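# Load the gear blank into the gear shaper's chuck

## Task

Put the gear blank into the gear shaper's chuck so that it stays seated there after the robot lets go.

## Robot and tools

Robot: two six-joint arms, left_arm and right_arm, each with a two-finger parallel gripper and a camera on its wrist. Scene frame: origin at table-top height, midway between the two nominal arm mounts and slightly behind the table's near edge; +x points out over the table, +z up, +y toward left_arm. Camera names do not follow image sides. The calibrated bases are left_arm at (0, +0.265, -0.015) m and right_arm at (+0.004, -0.339, -0.018) m, both almost unrotated.

Frames: each arm reports its hand pose (end_effector_position in metres, end_effector_quat_wxyz), its velocities and its Hand target in its own base frame. The fixed cameras and the table use the scene frame. Commanded offsets are along the axes of that arm's current Hand target, which is the gripper's own frame: the fingers point along +z and close along y. end_effector_position is the spot between the finger pads, roughly 1 cm short of the tips.

execute_actions(actions, cameras): actions is a list of actions. Each action is a table of at most 15 rows, one row per 1/30 s step; a shorter table repeats its final row until 15 steps are used. Every row holds 14 numbers in [-1, 1], always for both arms: left dx, dy, dz, rx, ry, rz, opening, then right dx, dy, dz, rx, ry, rz, opening. The six pose numbers are an offset, not a pose: they are measured from the Hand target as it was when that action began. Rows within an action do not add up, but consecutive actions and calls do. Scale: 1.0 equals 0.6 m for dx, dy, dz, or 180 degrees; rx, ry, rz form a single rotation vector. Opening is absolute: +1 fully open (0.093 m), -1 closed. Sending six zeros re-commands an arm's current Hand target. cameras: a list of names, ["all"], or []; if omitted, images come only with an empty actions list, which also shows the full state.

move(target, speed, blend, opening_speed, grip_force, blocking, cameras): target is one 14-number row in the same layout and scale, or a list of up to 15 such rows. Every row is an offset from the Hand targets at the start of the move, never from the previous row. The grippers travel in straight lines and all finish together, taking at least 0.5 s and at most 10 s; past 10 s they stop short. speed is in m/s, from 0.002 to 2.9, default 0.25, and turning is capped at twice that in rad/s. It may be one value or one per target. blend (m) rounds corners between listed targets; 0 means stop at each one. opening_speed sets how fast the fingers move, in units per second on the -1 to +1 scale, at least 0.2. grip_force is a per-pad limit of roughly 10 to 50 N, either one value or one per arm; it stays in force until changed, and low values make the fingers close slowly. blocking=false returns after about 0.5 s while the move continues. Moves do not avoid obstacles or the other arm. Faster moves overshoot, stray and strike harder. Do not route a path close to an arm's own base, since this can flip its shoulder. The result adds a "move:" line giving the ending (done, off_target, moving, held, fault) and any limits (paced means clipped, held means withheld steps).

wait(seconds): 0 to 10 s while the robot keeps its last command. stop(): brakes a running move. zoom_image(camera, region): region is [x0, y0, x1, y1] in image pixels, at most 504 wide and 504 high, and it only works on a camera from the latest images. Cameras: cam_head_left, cam_head_right (on a beam behind the arms), cam_high, cam_low, cam_left_wrist, cam_right_wrist, all 896x504. read_manual(section="licences") returns licence text only. finished_scene(scene) ends the current scene by its number and cannot be undone; call it only once the blank sits in the chuck and stays there with the grippers clear.

Results: Hand target is the last commanded pose after clipping. The gripper often settles short of it, and only a new command closes that gap, so resend the missing distance. Orientation commands are clipped to within 40 degrees of the measured orientation. Weight and friction make the gripper sag, tilt or miss small moves, so check the pose after each move and correct it. grip_measured is the finger motor position on the opening scale. The pads meet at about -0.94, and each millimetre of object width adds about 0.0208; readings may run up to 0.02 high. To grip a rigid flat part, send a value at least 0.24 below the reading for its width, and keep sending it while holding. To release, send a value well above that reading. Joint positions end with the opening in metres. Tool commands shows the present commands. Without it, the last value you sent stands, and a 0 there is a real command, so resend the current opening to leave a gripper as it is.

Avoid: dropping the blank, or letting anything fall or be left off the table (failure). Avoid releasing a part that is still moving, and avoid hard hits or pushes on the machine, the table or the fixtures (the bar under the bases, the plate behind it, whose tops may stand up to 3 cm above the table, and the low rail). Keep the arms, grippers and wrist cameras from touching each other or straining the camera cables. Loose objects may get nudged now and then. Motor heat: holding loads, reaching far or pushing against something heats the motors. MOTOR HOT appears at 75 °C; at 90 °C the arm folds and idles; at 100 °C it goes limp.

Each tool is called after "Emit:" in YAML: its name, and indented under it one key for each argument.

## Session

Emit:
execute_actions:
  actions: []

Scene clock: 0.00 s.
left_arm: end_effector_position=(+0.3696, +0.0953, +0.2139) grip_measured=+1.000 end_effector_quat_wxyz=(+0.387, -0.301, +0.871, +0.027) | right_arm: end_effector_position=(+0.4010, +0.1275, +0.0901) grip_measured=+1.000 end_effector_quat_wxyz=(+0.388, -0.131, +0.895, +0.176)
Joint positions: left_arm=[0.184 1.338 1.152 -0.601 -0.155 -0.417 0.093] | right_arm=[0.194 1.595 0.809 0.059 -0.287 0.033 0.093]
Joint velocities: within noise
Joint torques (N m): no reading
Motor temperatures (°C): left_arm=[29 32 29 28 29 25 27] | right_arm=[25 28 31 29 28 25 28]
Heat: left arm: 32 °C; right arm: 31 °C.
Hand target: left_arm +0.3693, +0.0950, +0.2181; +0.390, -0.301, +0.870, +0.026 | right_arm +0.4086, +0.1274, +0.1036; +0.408, -0.132, +0.886, +0.175
Tool commands: left_gripper/opening=+1.0 right_gripper/opening=+1.0

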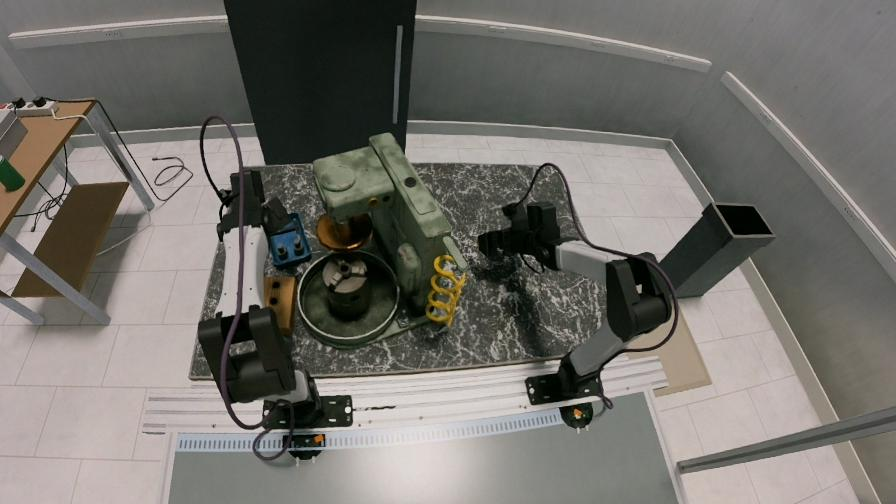

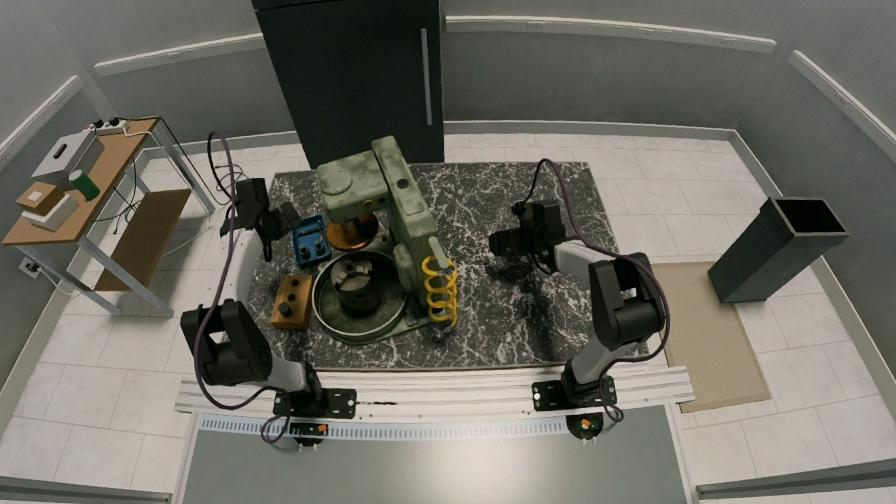

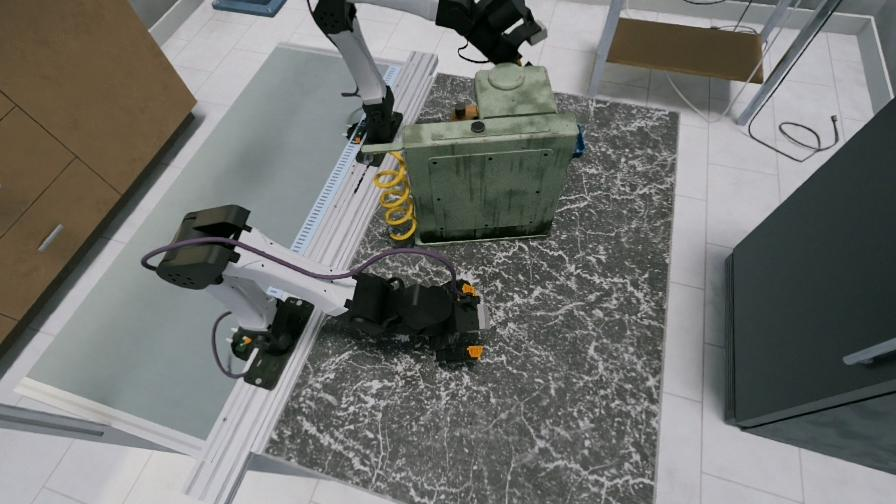

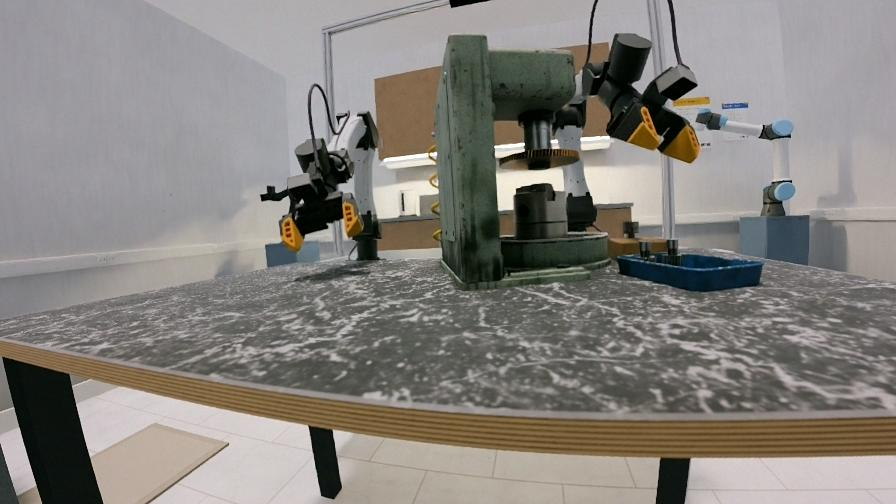

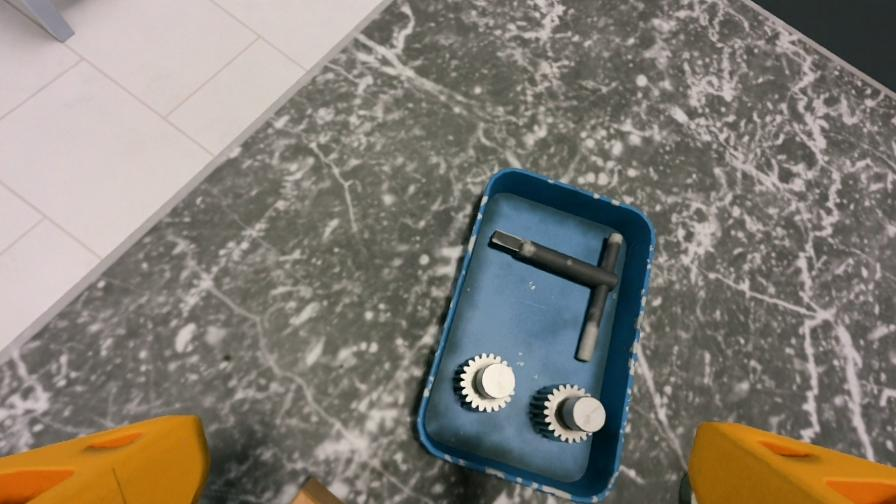

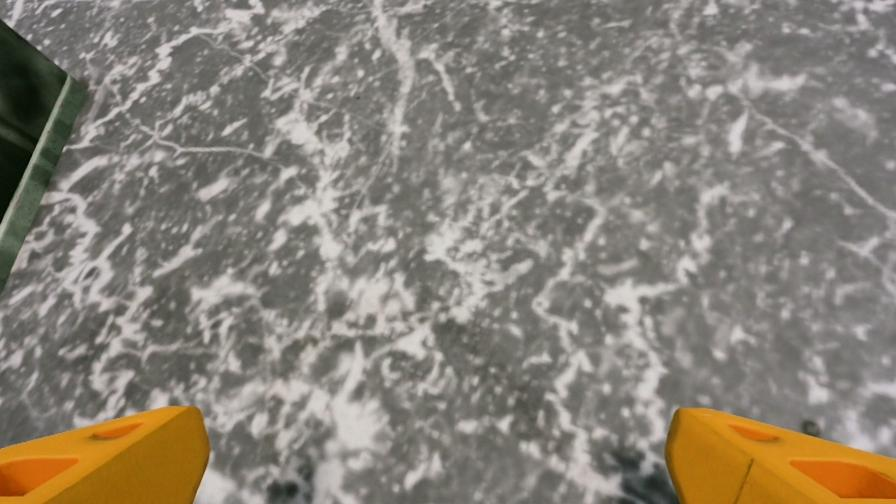

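Emit:
zoom_image:
  camera: "cam_head_right"
  region: [260, 180, 470, 350]

Emit:
zoom_image:
  camera: "cam_head_left"
  region: [250, 190, 460, 360]

Emit:
zoom_image:
  camera: "cam_low"
  region: [440, 80, 780, 300]

Scaled by 2.400 from the camera's 896x504 image, which has a finer 1280x720 frame.

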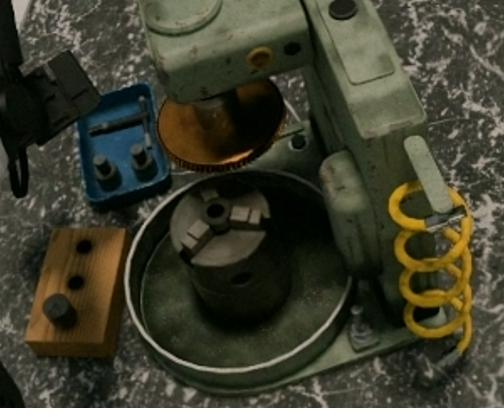

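Scaled by 2.400 from the camera's 896x504 image, which has a finer 1280x720 frame.

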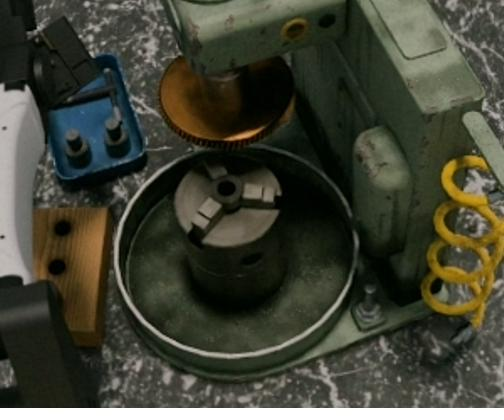

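Scaled by 1.482 from the camera's 896x504 image, which has a finer 1280x720 frame.

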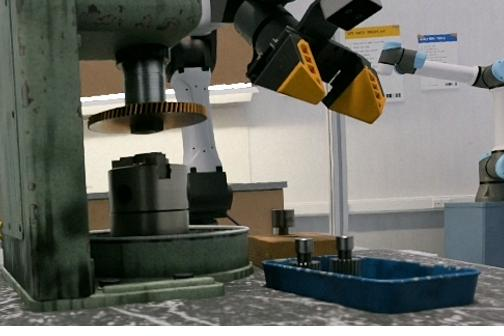

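Emit:
move:
  target: [0.06,0.118,-0.234,0,0,0,1,0,0,0,0,0,0,1]
  cameras: ["cam_left_wrist","cam_head_left","cam_head_right","cam_low"]

Emit:
zoom_image:
  camera: "cam_head_right"
  region: [260, 180, 440, 350]

Emit:
zoom_image:
  camera: "cam_low"
  region: [480, 100, 700, 280]

Scene clock: 26.17 s.
left_arm: end_effector_position=(+0.2218, +0.0970, +0.2715) grip_measured=+1.000 end_effector_quat_wxyz=(+0.390, -0.307, +0.868, +0.026) | right_arm: end_effector_position=(+0.4010, +0.1275, +0.0901) grip_measured=+1.000 end_effector_quat_wxyz=(+0.388, -0.131, +0.895, +0.176)
Joint positions: left_arm=[0.418 0.866 1.146 -1.049 0.008 -0.266 0.093] | right_arm=[0.194 1.595 0.809 0.059 -0.287 0.033 0.093]
Joint torques (N m): left_arm=[0.84 -0.95 8.53 1.5 0.16 0.17] | right_arm=[-0.24 -7.57 6.8 1.83 -0.07 -0.01]
Motor temperatures (°C): left_arm=[29 33 33 33 28 25 27] | right_arm=[25 32 37 34 28 25 28]
Heat: left arm: 33 °C; right arm: 37 °C.
Hand target: left_arm +0.2192, +0.0955, +0.2771; +0.390, -0.301, +0.870, +0.026 | right_arm +0.4086, +0.1274, +0.1036; +0.408, -0.132, +0.886, +0.175
Off the commanded pose: left_arm 0.006 m, 1 deg | right_arm 0.016 m, 3 deg.
move: off_target (right_arm)
camera_calibration:
cam_left_wrist: T_world_to_cam=[[0.575979, -0.798609, 0.174562, -0.0959135], [-0.734919, -0.599384, -0.317226, 0.343972], [0.357969, 0.0544266, -0.932146, 0.2528], [0, 0, 0, 1]] pos_world=[0.217542, 0.115815, 0.361506]
Images, in order (width x height): cam_head_left 896x504, cam_head_right 896x504, cam_low 896x504, cam_left_wrist 896x504.

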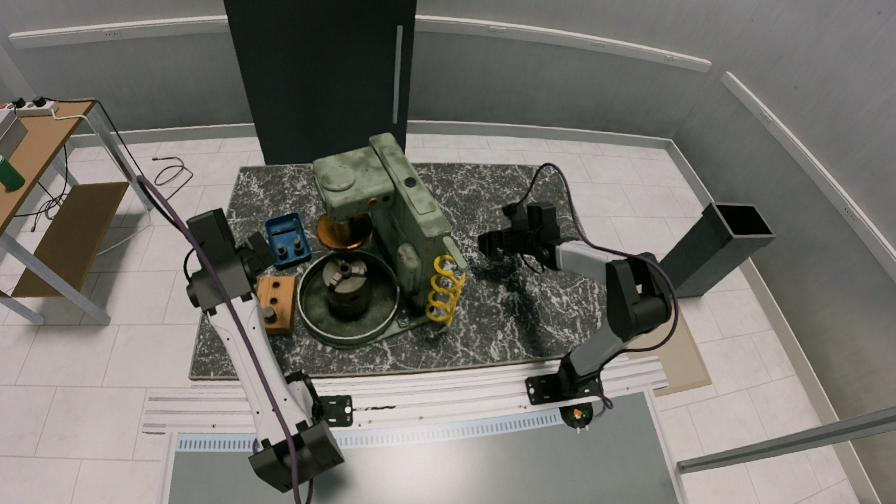

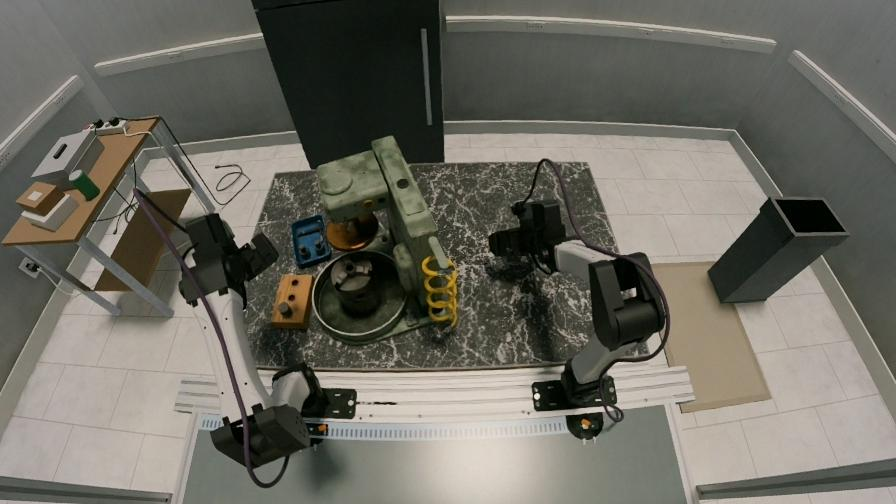

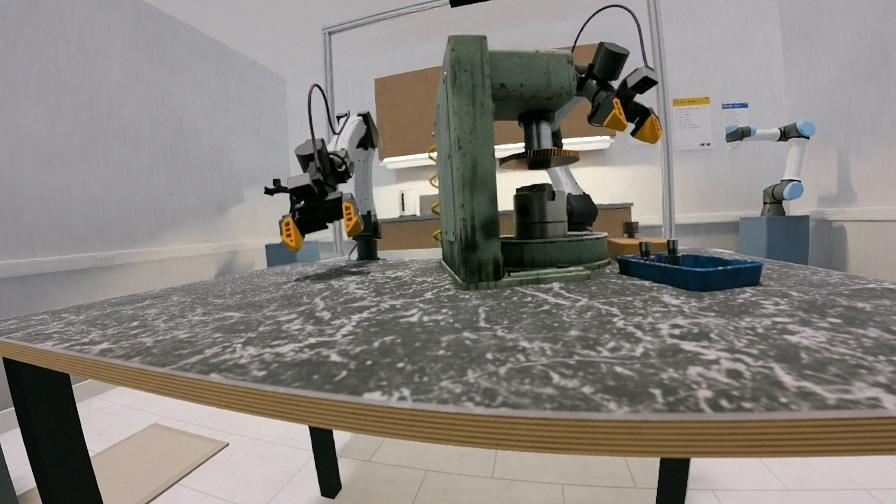

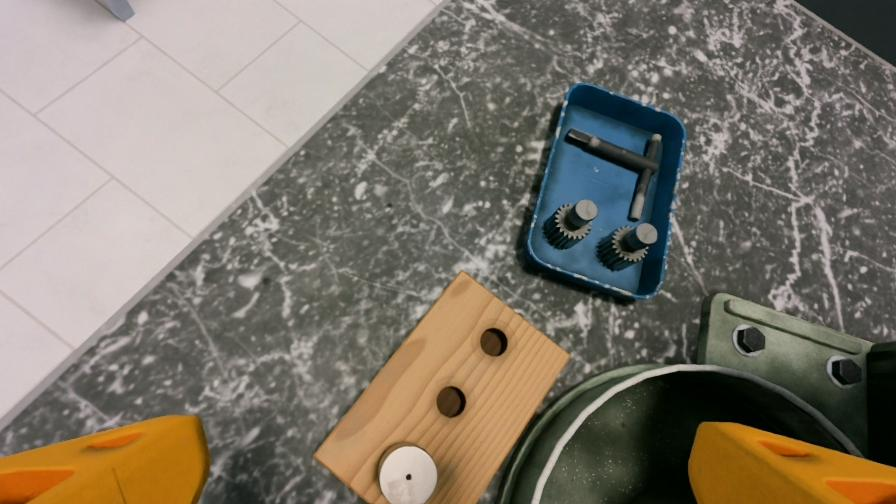

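Scaled by 2.800 from the camera's 896x504 image, which has a finer 1280x720 frame.

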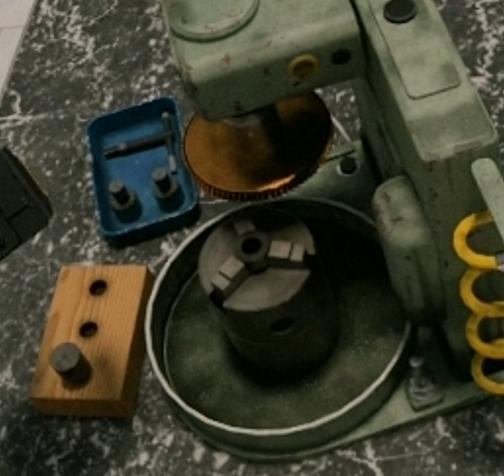

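Scaled by 2.291 from the camera's 896x504 image, which has a finer 1280x720 frame.

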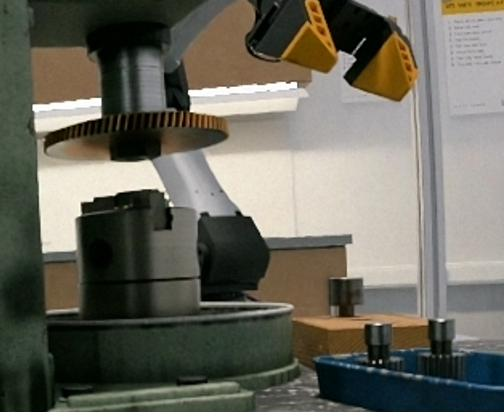

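Emit:
move:
  target: [0.157,0.018,0.114,0.181,0.003,0.242,1,0,0,0,0,0,0,1]
  cameras: ["cam_left_wrist","cam_head_right","cam_low"]

Scene clock: 65.57 s.
left_arm: end_effector_position=(+0.2127, +0.0793, +0.1655) grip_measured=+1.000 end_effector_quat_wxyz=(+0.418, +0.157, +0.892, -0.063) | right_arm: end_effector_position=(+0.4010, +0.1275, +0.0901) grip_measured=+1.000 end_effector_quat_wxyz=(+0.388, -0.131, +0.895, +0.176)
Joint positions: left_arm=[0.927 0.979 0.78 -1.014 0.815 1.121 0.093] | right_arm=[0.194 1.595 0.809 0.059 -0.287 0.033 0.093]
Joint torques (N m): left_arm=[0.98 -1.18 6.02 0.67 0.74 0.17] | right_arm=[-0.25 -7.56 6.76 1.82 -0.08 0]
Heat: left arm: 37 °C; right arm: 40 °C.
Hand target: left_arm +0.2102, +0.0761, +0.1622; +0.416, +0.158, +0.893, -0.074 | right_arm +0.4086, +0.1274, +0.1036; +0.408, -0.132, +0.886, +0.175
Off the commanded pose: left_arm 0.005 m, 1 deg | right_arm 0.016 m, 3 deg.
move: off_target (right_arm)
camera_calibration:
cam_left_wrist: T_world_to_cam=[[-0.308123, -0.950654, -0.0362804, 0.148741], [-0.862651, 0.295273, -0.410666, 0.26466], [0.401115, -0.0952386, -0.911064, 0.157329], [0, 0, 0, 1]] pos_world=[0.211033, 0.078238, 0.257421]
Images, in order (width x height): cam_head_right 896x504, cam_low 896x504, cam_left_wrist 896x504.

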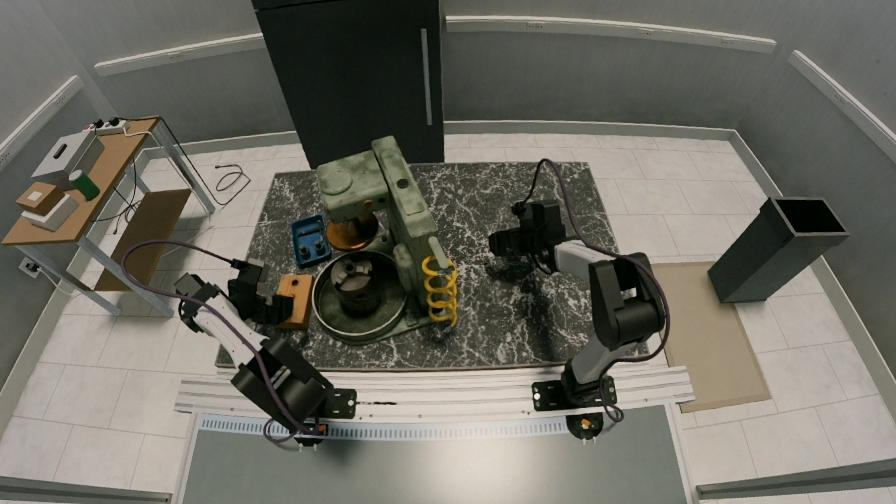

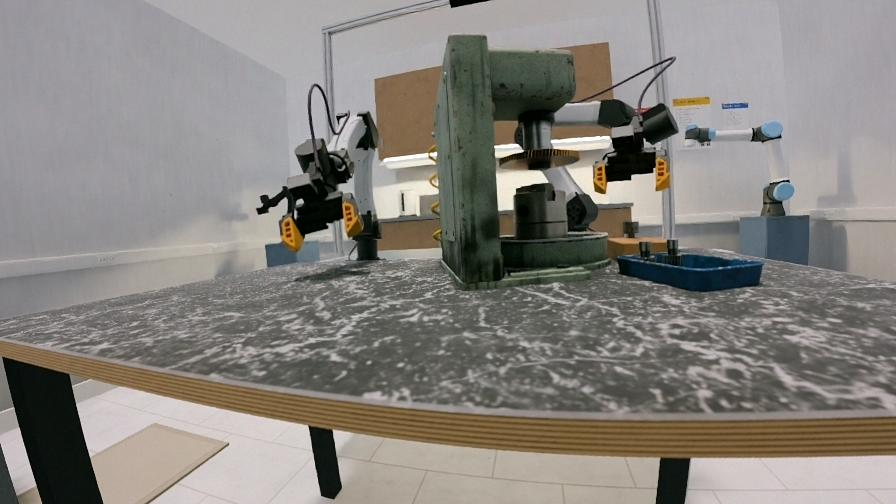

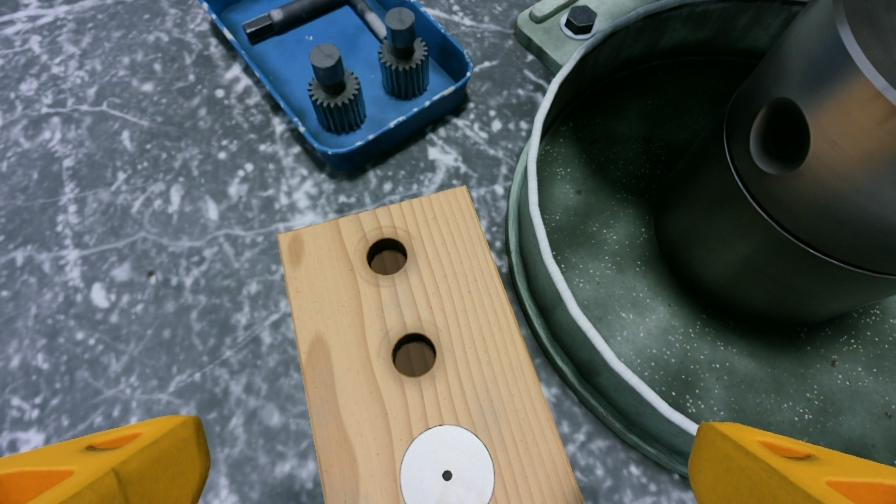

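Emit:
move:
  target: [0.111,0.006,0.088,0,0,0,1,0,0,0,0,0,0,1]
  speed: 0.12
  cameras: ["cam_left_wrist","cam_low"]

Emit:
zoom_image:
  camera: "cam_low"
  region: [560, 160, 700, 280]

Scene clock: 75.17 s.
left_arm: end_effector_position=(+0.2088, +0.0815, +0.0813) grip_measured=+1.000 end_effector_quat_wxyz=(+0.413, +0.154, +0.895, -0.072) | right_arm: end_effector_position=(+0.4010, +0.1275, +0.0901) grip_measured=+1.000 end_effector_quat_wxyz=(+0.388, -0.131, +0.895, +0.176)
Joint positions: left_arm=[0.956 1.066 0.488 -0.688 0.824 1.162 0.093] | right_arm=[0.194 1.595 0.809 0.059 -0.287 0.033 0.093]
Joint torques (N m): left_arm=[0.34 -1.21 4.97 0.94 0.74 0.1] | right_arm=[-0.29 -7.58 6.78 1.83 -0.07 -0.01]
Heat: left arm: 36 °C; right arm: 40 °C.
Hand target: left_arm +0.2092, +0.0804, +0.0773; +0.416, +0.158, +0.893, -0.074 | right_arm +0.4086, +0.1274, +0.1036; +0.408, -0.132, +0.886, +0.175
Off the commanded pose: left_arm 0.004 m, 1 deg | right_arm 0.016 m, 3 deg.
move: off_target (right_arm)
camera_calibration:
cam_left_wrist: T_world_to_cam=[[-0.309121, -0.950902, -0.0151349, 0.14503], [-0.868191, 0.288658, -0.403635, 0.22722], [0.388187, -0.111632, -0.914795, 0.0867916], [0, 0, 0, 1]] pos_world=[0.208411, 0.0820097, 0.173306]
Images, in order (width x height): cam_low 896x504, cam_left_wrist 896x504.

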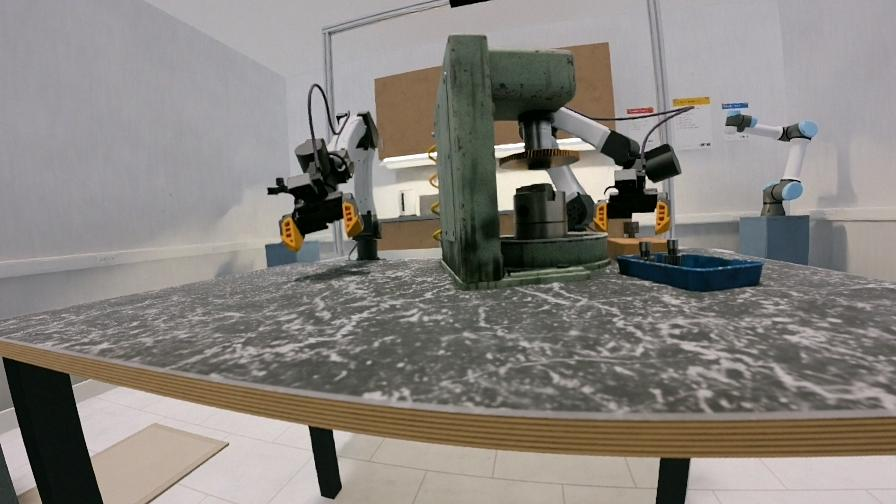

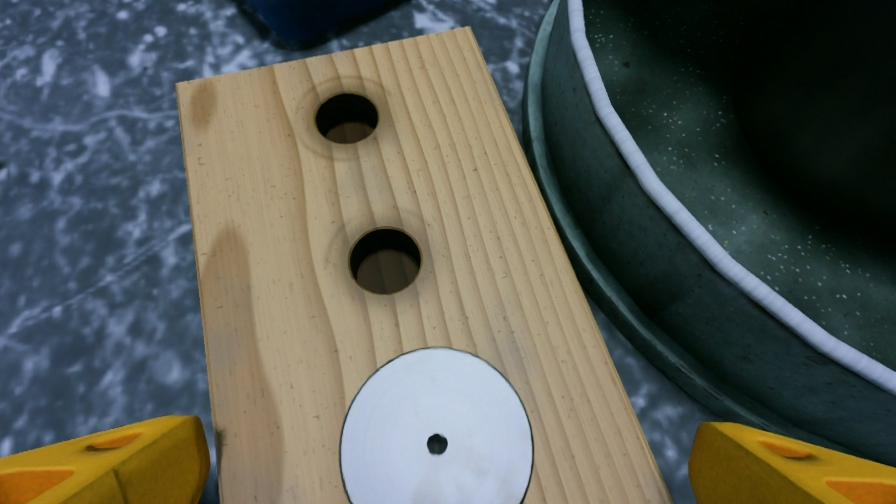

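Scaled by 3.600 from the camera's 896x504 image, which has a finer 1280x720 frame.

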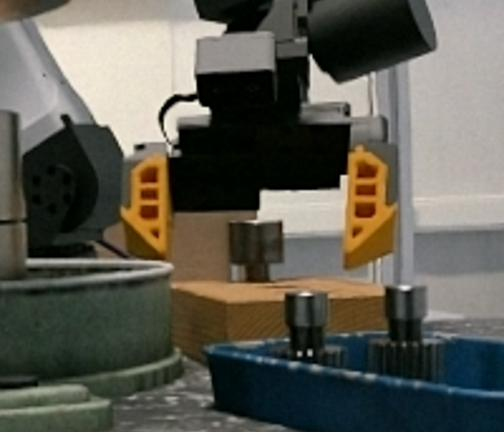

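Emit:
move:
  target:
    - [-0.002,0.0065,0.0025,0,0,0,1,0,0,0,0,0,0,1]
    - [-0.002,0.0065,0.0025,0,0,0,-0.65,0,0,0,0,0,0,1]
  speed: 0.12
  opening_speed: 0.8

Emit:
move:
  target: [-0.14,0,-0.118,0,0,0,-0.65,0,0,0,0,0,0,1]
  speed: 0.15
  cameras: ["cam_left_wrist","cam_low"]

Emit:
zoom_image:
  camera: "cam_low"
  region: [480, 100, 700, 280]

Scene clock: 85.80 s.
left_arm: end_effector_position=(+0.2103, +0.0836, +0.0782) grip_measured=-0.478 end_effector_quat_wxyz=(+0.412, +0.153, +0.895, -0.075) | right_arm: end_effector_position=(+0.4010, +0.1275, +0.0901) grip_measured=+1.000 end_effector_quat_wxyz=(+0.388, -0.131, +0.895, +0.176)
Joint positions: left_arm=[0.956 1.091 0.488 -0.668 0.824 1.162 0.022] | right_arm=[0.194 1.595 0.809 0.059 -0.287 0.033 0.093]
Joint torques (N m): left_arm=[-0.21 -1.57 5.72 0.94 0.72 0.03] | right_arm=[-0.25 -7.57 6.76 1.83 -0.07 -0.01]
Heat: left arm: 35 °C; right arm: 41 °C.
Hand target: left_arm +0.2123, +0.0833, +0.0773; +0.416, +0.158, +0.893, -0.074 | right_arm +0.4086, +0.1274, +0.1036; +0.408, -0.132, +0.886, +0.175
Off the commanded pose: left_arm 0.002 m, 1 deg | right_arm 0.016 m, 3 deg.
move: off_target (right_arm)

Scene clock: 87.40 s.
left_arm: end_effector_position=(+0.2100, +0.0814, +0.1761) grip_measured=-0.492 end_effector_quat_wxyz=(+0.406, +0.151, +0.898, -0.081) | right_arm: end_effector_position=(+0.4010, +0.1275, +0.0901) grip_measured=+1.000 end_effector_quat_wxyz=(+0.388, -0.131, +0.895, +0.176)
Joint positions: left_arm=[0.945 1.028 0.861 -1.116 0.815 1.155 0.022] | right_arm=[0.194 1.595 0.809 0.059 -0.287 0.033 0.093]
Joint torques (N m): left_arm=[0.92 -1.99 9.02 0.63 0.82 0.1] | right_arm=[-0.27 -7.58 6.79 1.83 -0.08 0]
Heat: left arm: 35 °C; right arm: 41 °C.
Hand target: left_arm +0.2122, +0.0834, +0.1872; +0.416, +0.158, +0.893, -0.074 | right_arm +0.4086, +0.1274, +0.1036; +0.408, -0.132, +0.886, +0.175
Off the commanded pose: left_arm 0.011 m, 2 deg | right_arm 0.016 m, 3 deg.
move: off_target (left_arm, right_arm)
camera_calibration:
cam_left_wrist: T_world_to_cam=[[-0.312615, -0.949867, 0.004933, 0.143899], [-0.874757, 0.285863, -0.391259, 0.26608], [0.370233, -0.126628, -0.920268, 0.178963], [0, 0, 0, 1]] pos_world=[0.211482, 0.0832841, 0.26809]
Images, in order (width x height): cam_low 896x504, cam_left_wrist 896x504.

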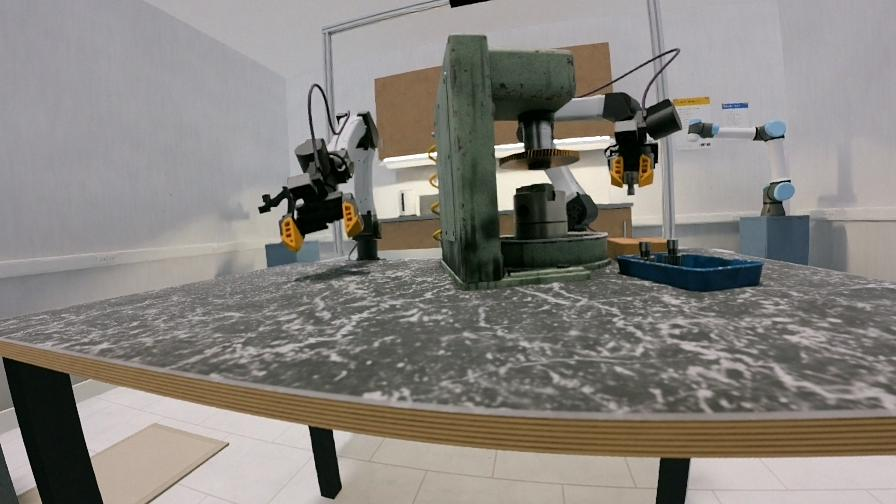

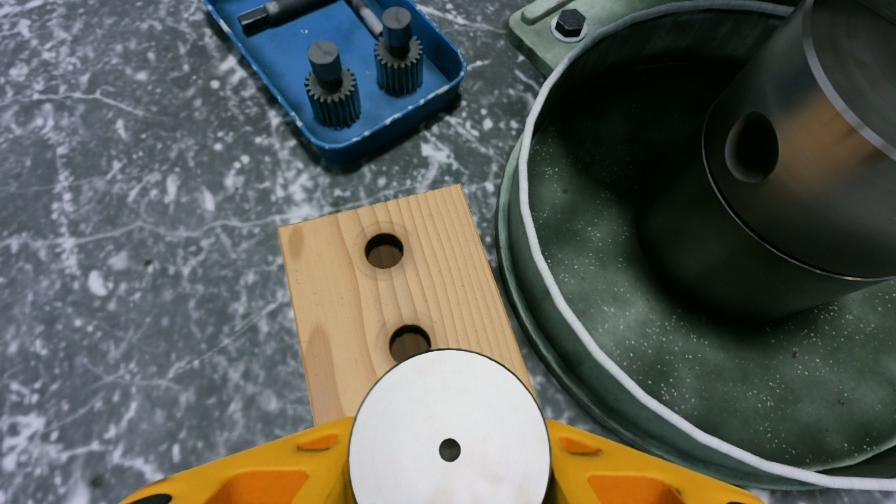

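Scaled by 2.291 from the camera's 896x504 image, which has a finer 1280x720 frame.

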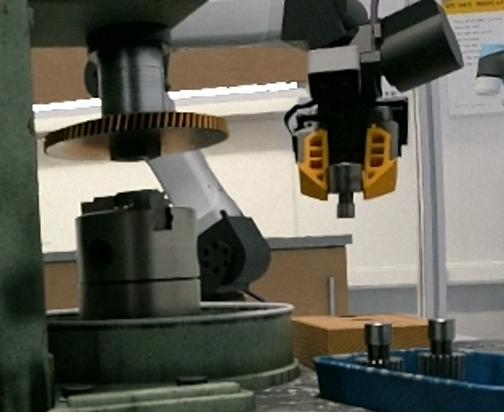

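Emit:
move:
  target: [-0.142,-0.248,-0.098,0,0,0,-0.65,0,0,0,0,0,0,1]
  cameras: ["cam_left_wrist","cam_head_right","cam_low"]

Emit:
zoom_image:
  camera: "cam_low"
  region: [480, 60, 700, 240]

Scene clock: 107.70 s.
left_arm: end_effector_position=(+0.1629, -0.0579, +0.2724) grip_measured=-0.492 end_effector_quat_wxyz=(+0.388, +0.165, +0.904, -0.071) | right_arm: end_effector_position=(+0.4010, +0.1275, +0.0901) grip_measured=+1.000 end_effector_quat_wxyz=(+0.388, -0.131, +0.895, +0.176)
Joint positions: left_arm=[-0.296 0.644 1.13 -1.248 0.047 0.045 0.022] | right_arm=[0.194 1.595 0.809 0.059 -0.287 0.033 0.093]
Joint torques (N m): left_arm=[-0.23 1.46 8.61 2.05 0.03 -0.14] | right_arm=[-0.28 -7.6 6.76 1.82 -0.07 -0.01]
Motor temperatures (°C): left_arm=[29 31 38 32 29 25 28] | right_arm=[25 35 41 37 28 25 27]
Heat: left arm: 38 °C; right arm: 41 °C.
Hand target: left_arm +0.1703, -0.0597, +0.2903; +0.416, +0.158, +0.893, -0.074 | right_arm +0.4086, +0.1274, +0.1036; +0.408, -0.132, +0.886, +0.175
Off the commanded pose: left_arm 0.019 m, 4 deg | right_arm 0.016 m, 3 deg.
move: off_target (left_arm, right_arm)
camera_calibration:
cam_left_wrist: T_world_to_cam=[[-0.328778, -0.94421, -0.0192894, 0.00586331], [-0.881568, 0.314163, -0.352335, 0.294465], [0.338738, -0.098835, -0.935675, 0.278331], [0, 0, 0, 1]] pos_world=[0.167237, -0.0594651, 0.364291]
Images, in order (width x height): cam_head_right 896x504, cam_low 896x504, cam_left_wrist 896x504.

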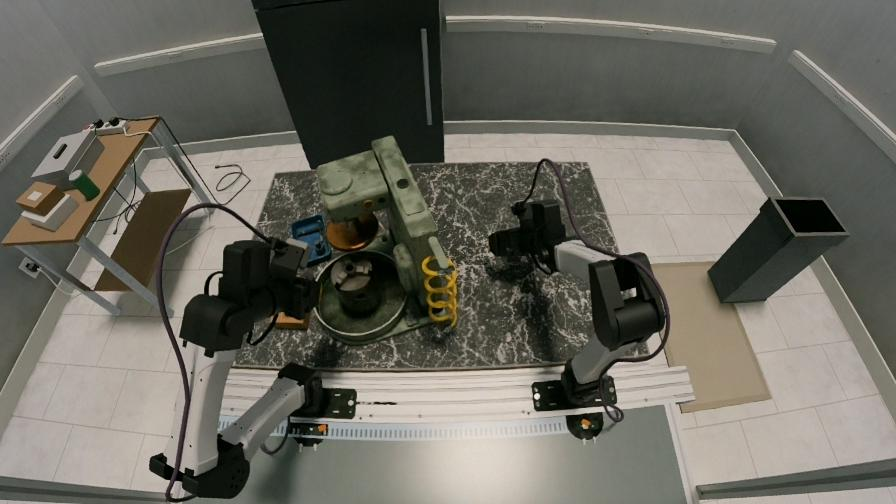

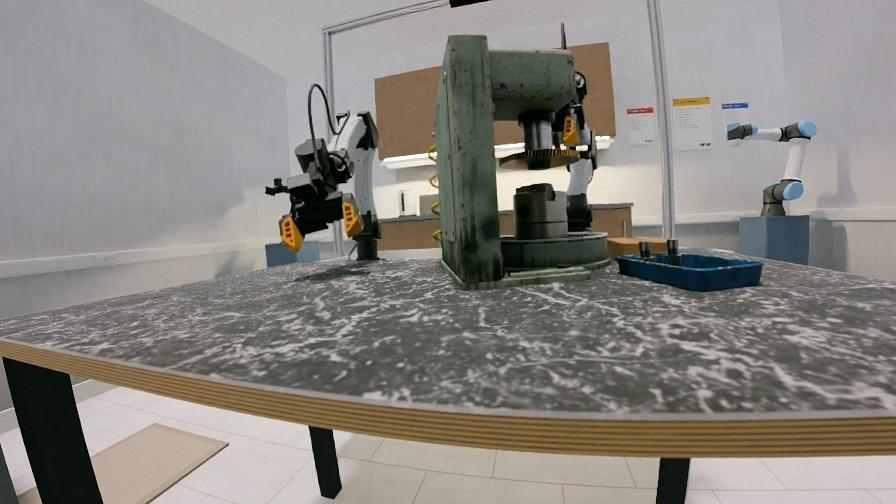

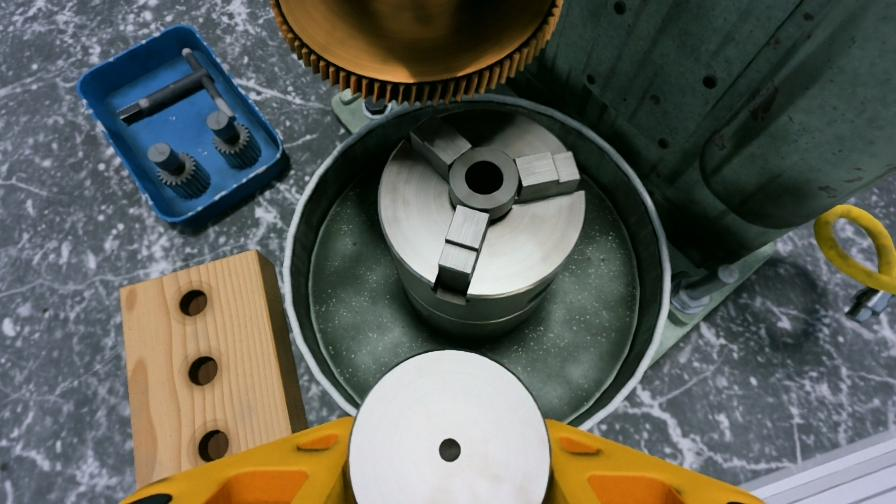

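Scaled by 2.291 from the camera's 896x504 image, which has a finer 1280x720 frame.

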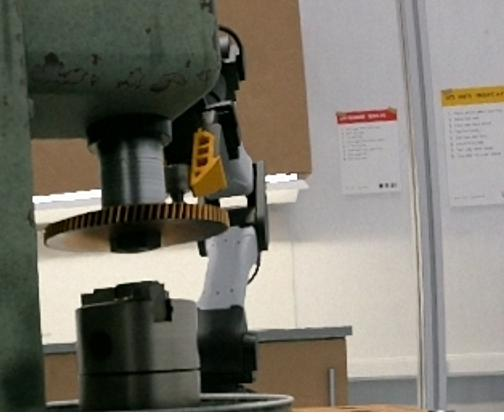

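Emit:
move:
  target:
    - [0.142,0.248,0.098,0,0,0,-0.65,0,0,0,0,0,0,1]
    - [0.237,0.248,0.178,0,0,0,-0.65,0,0,0,0,0,0,1]
  blend: [0.02,0]
  cameras: ["cam_left_wrist"]

Scene clock: 136.70 s.
left_arm: end_effector_position=(+0.2082, +0.0839, +0.1113) grip_measured=-0.492 end_effector_quat_wxyz=(+0.401, +0.147, +0.901, -0.075) | right_arm: end_effector_position=(+0.4010, +0.1275, +0.0901) grip_measured=+1.000 end_effector_quat_wxyz=(+0.388, -0.131, +0.895, +0.176)
Joint positions: left_arm=[0.952 1.04 0.613 -0.853 0.801 1.151 0.022] | right_arm=[0.194 1.595 0.809 0.059 -0.287 0.033 0.093]
Joint torques (N m): left_arm=[0.31 -1.65 5.6 1 0.95 0.14] | right_arm=[-0.27 -7.57 6.78 1.83 -0.07 -0.01]
Motor temperatures (°C): left_arm=[29 31 39 38 29 25 29] | right_arm=[25 36 42 38 28 25 27]
Heat: left arm: 39 °C; right arm: 42 °C.
Hand target: left_arm +0.2122, +0.0834, +0.1126; +0.416, +0.158, +0.893, -0.074 | right_arm +0.4086, +0.1274, +0.1036; +0.408, -0.132, +0.886, +0.175
Off the commanded pose: left_arm 0.004 m, 2 deg | right_arm 0.016 m, 3 deg.
move: off_target (right_arm)
camera_calibration:
cam_left_wrist: T_world_to_cam=[[-0.300039, -0.953927, -0.000269604, 0.144289], [-0.882195, 0.277584, -0.380367, 0.239396], [0.362917, -0.113887, -0.924836, 0.12131], [0, 0, 0, 1]] pos_world=[0.210461, 0.0850041, 0.203289]
Images, in order (width x height): cam_left_wrist 896x504.

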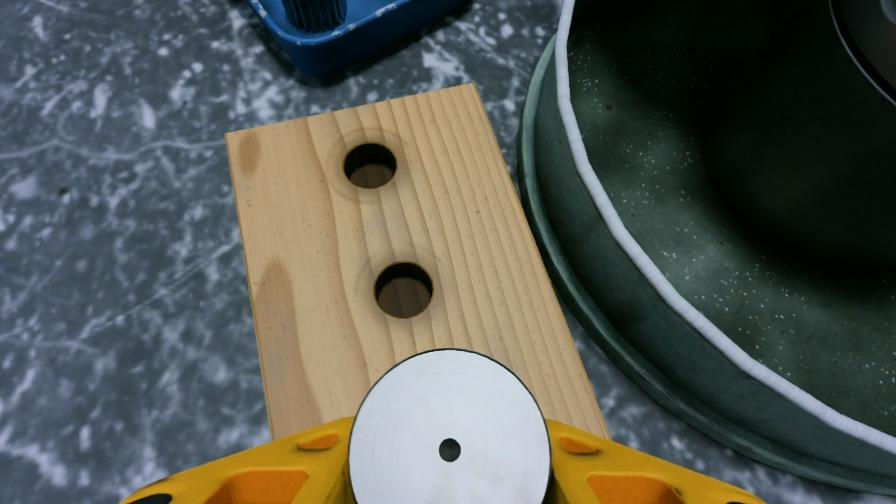

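Emit:
move:
  target:
    - [-0.003,0.002,0.004,0,-0.01,0,-0.65,0,0,0,0,0,0,1]
    - [0.018,0.002,0.022,0,-0.01,0,-0.65,0,0,0,0,0,0,1]
    - [0.041,0.002,0.041,0,-0.007,0,-0.65,0,0,0,0,0,0,1]
  speed: 0.06
  cameras: ["cam_left_wrist","cam_low"]

Emit:
zoom_image:
  camera: "cam_low"
  region: [560, 160, 700, 280]

Scene clock: 144.03 s.
left_arm: end_effector_position=(+0.2174, +0.0818, +0.0889) grip_measured=-0.492 end_effector_quat_wxyz=(+0.438, +0.157, +0.882, -0.081) | right_arm: end_effector_position=(+0.4010, +0.1275, +0.0901) grip_measured=+1.000 end_effector_quat_wxyz=(+0.388, -0.131, +0.895, +0.176)
Joint positions: left_arm=[0.952 1.089 0.498 -0.653 0.88 1.151 0.022] | right_arm=[0.194 1.595 0.809 0.059 -0.287 0.033 0.093]
Joint torques (N m): left_arm=[0.21 -1.05 4.37 1.02 0.33 0.05] | right_arm=[-0.28 -7.6 6.76 1.83 -0.08 -0.02]
Heat: left arm: 39 °C; right arm: 42 °C.
Hand target: left_arm +0.2154, +0.0835, +0.0779; +0.426, +0.157, +0.888, -0.075 | right_arm +0.4086, +0.1274, +0.1036; +0.408, -0.132, +0.886, +0.175
Off the commanded pose: left_arm 0.011 m, 2 deg | right_arm 0.016 m, 3 deg.
move: off_target (left_arm, right_arm)
camera_calibration:
cam_left_wrist: T_world_to_cam=[[-0.321927, -0.946695, -0.0114879, 0.150197], [-0.841495, 0.291672, -0.454767, 0.236259], [0.433876, -0.136735, -0.890537, 0.0803541], [0, 0, 0, 1]] pos_world=[0.2123, 0.084268, 0.180727]
Images, in order (width x height): cam_low 896x504, cam_left_wrist 896x504.

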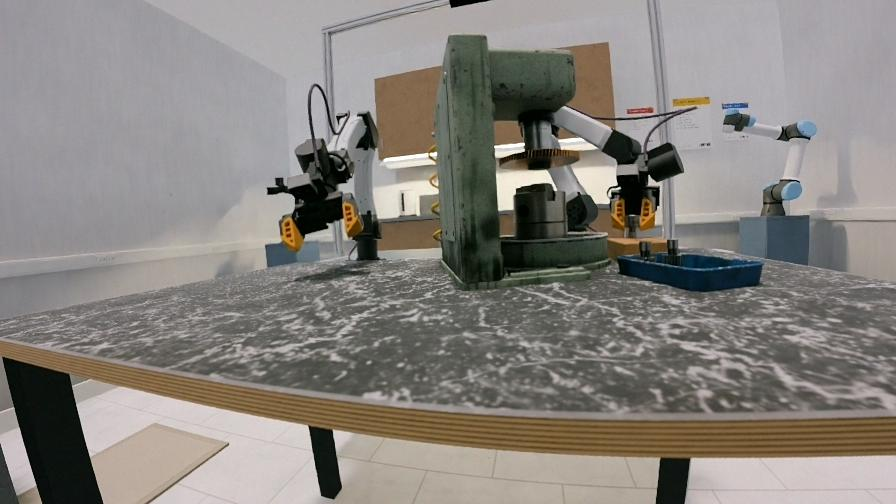

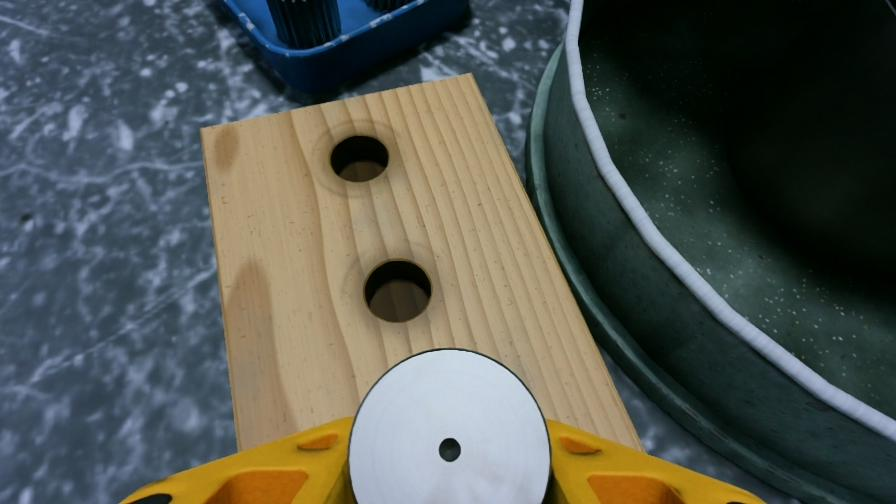

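Scaled by 3.600 from the camera's 896x504 image, which has a finer 1280x720 frame.

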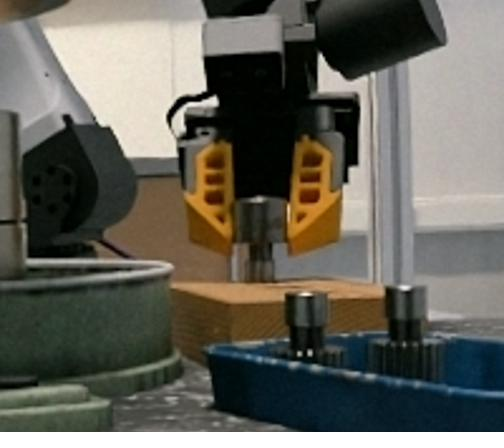

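Emit:
move:
  target:
    - [-0.005,0,0,0,0.008,0,-0.65,0,0,0,0,0,0,1]
    - [0.0,0,0.002,0,0.009,0,-0.65,0,0,0,0,0,0,1]
  speed: 0.06
  cameras: ["cam_left_wrist","cam_low"]

Emit:
zoom_image:
  camera: "cam_low"
  region: [560, 160, 700, 280]

Scene clock: 155.13 s.
left_arm: end_effector_position=(+0.2197, +0.0804, +0.0888) grip_measured=-0.492 end_effector_quat_wxyz=(+0.436, +0.163, +0.881, -0.080) | right_arm: end_effector_position=(+0.4010, +0.1275, +0.0901) grip_measured=+1.000 end_effector_quat_wxyz=(+0.388, -0.131, +0.895, +0.176)
Joint positions: left_arm=[0.935 1.089 0.498 -0.641 0.872 1.141 0.022] | right_arm=[0.194 1.595 0.809 0.059 -0.287 0.033 0.093]
Joint torques (N m): left_arm=[-0.36 -1.24 5.33 0.91 0.07 -0.05] | right_arm=[-0.27 -7.56 6.79 1.83 -0.07 -0.01]
Heat: left arm: 37 °C; right arm: 42 °C.
Hand target: left_arm +0.2163, +0.0832, +0.0772; +0.413, +0.158, +0.894, -0.073 | right_arm +0.4086, +0.1274, +0.1036; +0.408, -0.132, +0.886, +0.175
Off the commanded pose: left_arm 0.012 m, 3 deg | right_arm 0.016 m, 3 deg.
move: off_target (left_arm, right_arm)
camera_calibration:
cam_left_wrist: T_world_to_cam=[[-0.330568, -0.943617, -0.0176443, 0.151762], [-0.839206, 0.302441, -0.451955, 0.236848], [0.431809, -0.134595, -0.891866, 0.079503], [0, 0, 0, 1]] pos_world=[0.214602, 0.0822732, 0.180629]
Images, in order (width x height): cam_low 896x504, cam_left_wrist 896x504.

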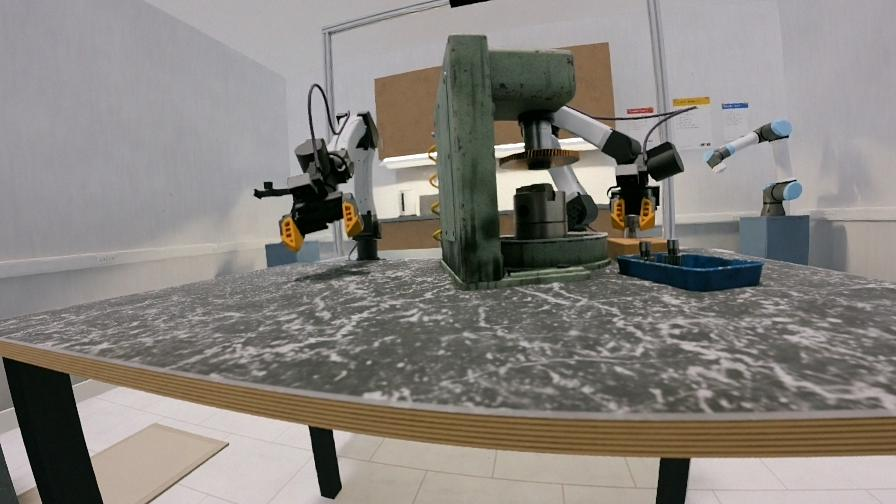

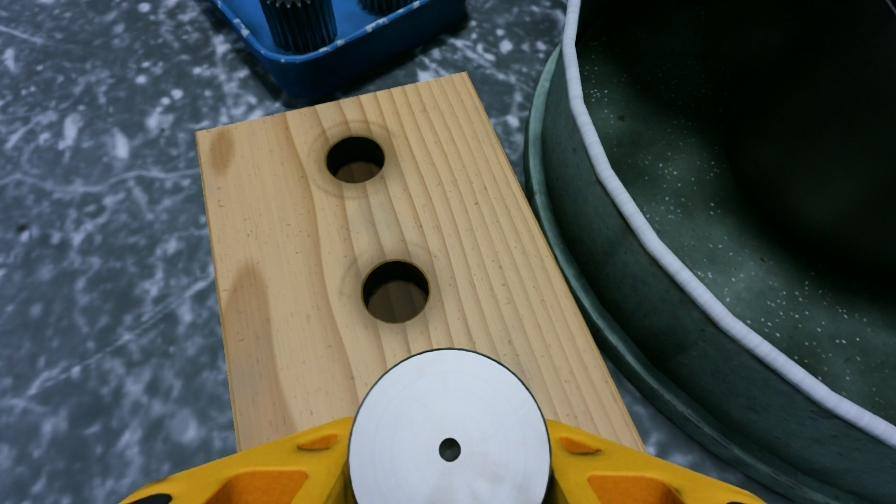

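Scaled by 3.600 from the camera's 896x504 image, which has a finer 1280x720 frame.

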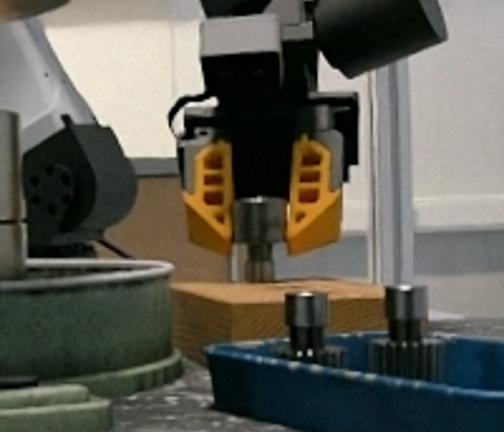

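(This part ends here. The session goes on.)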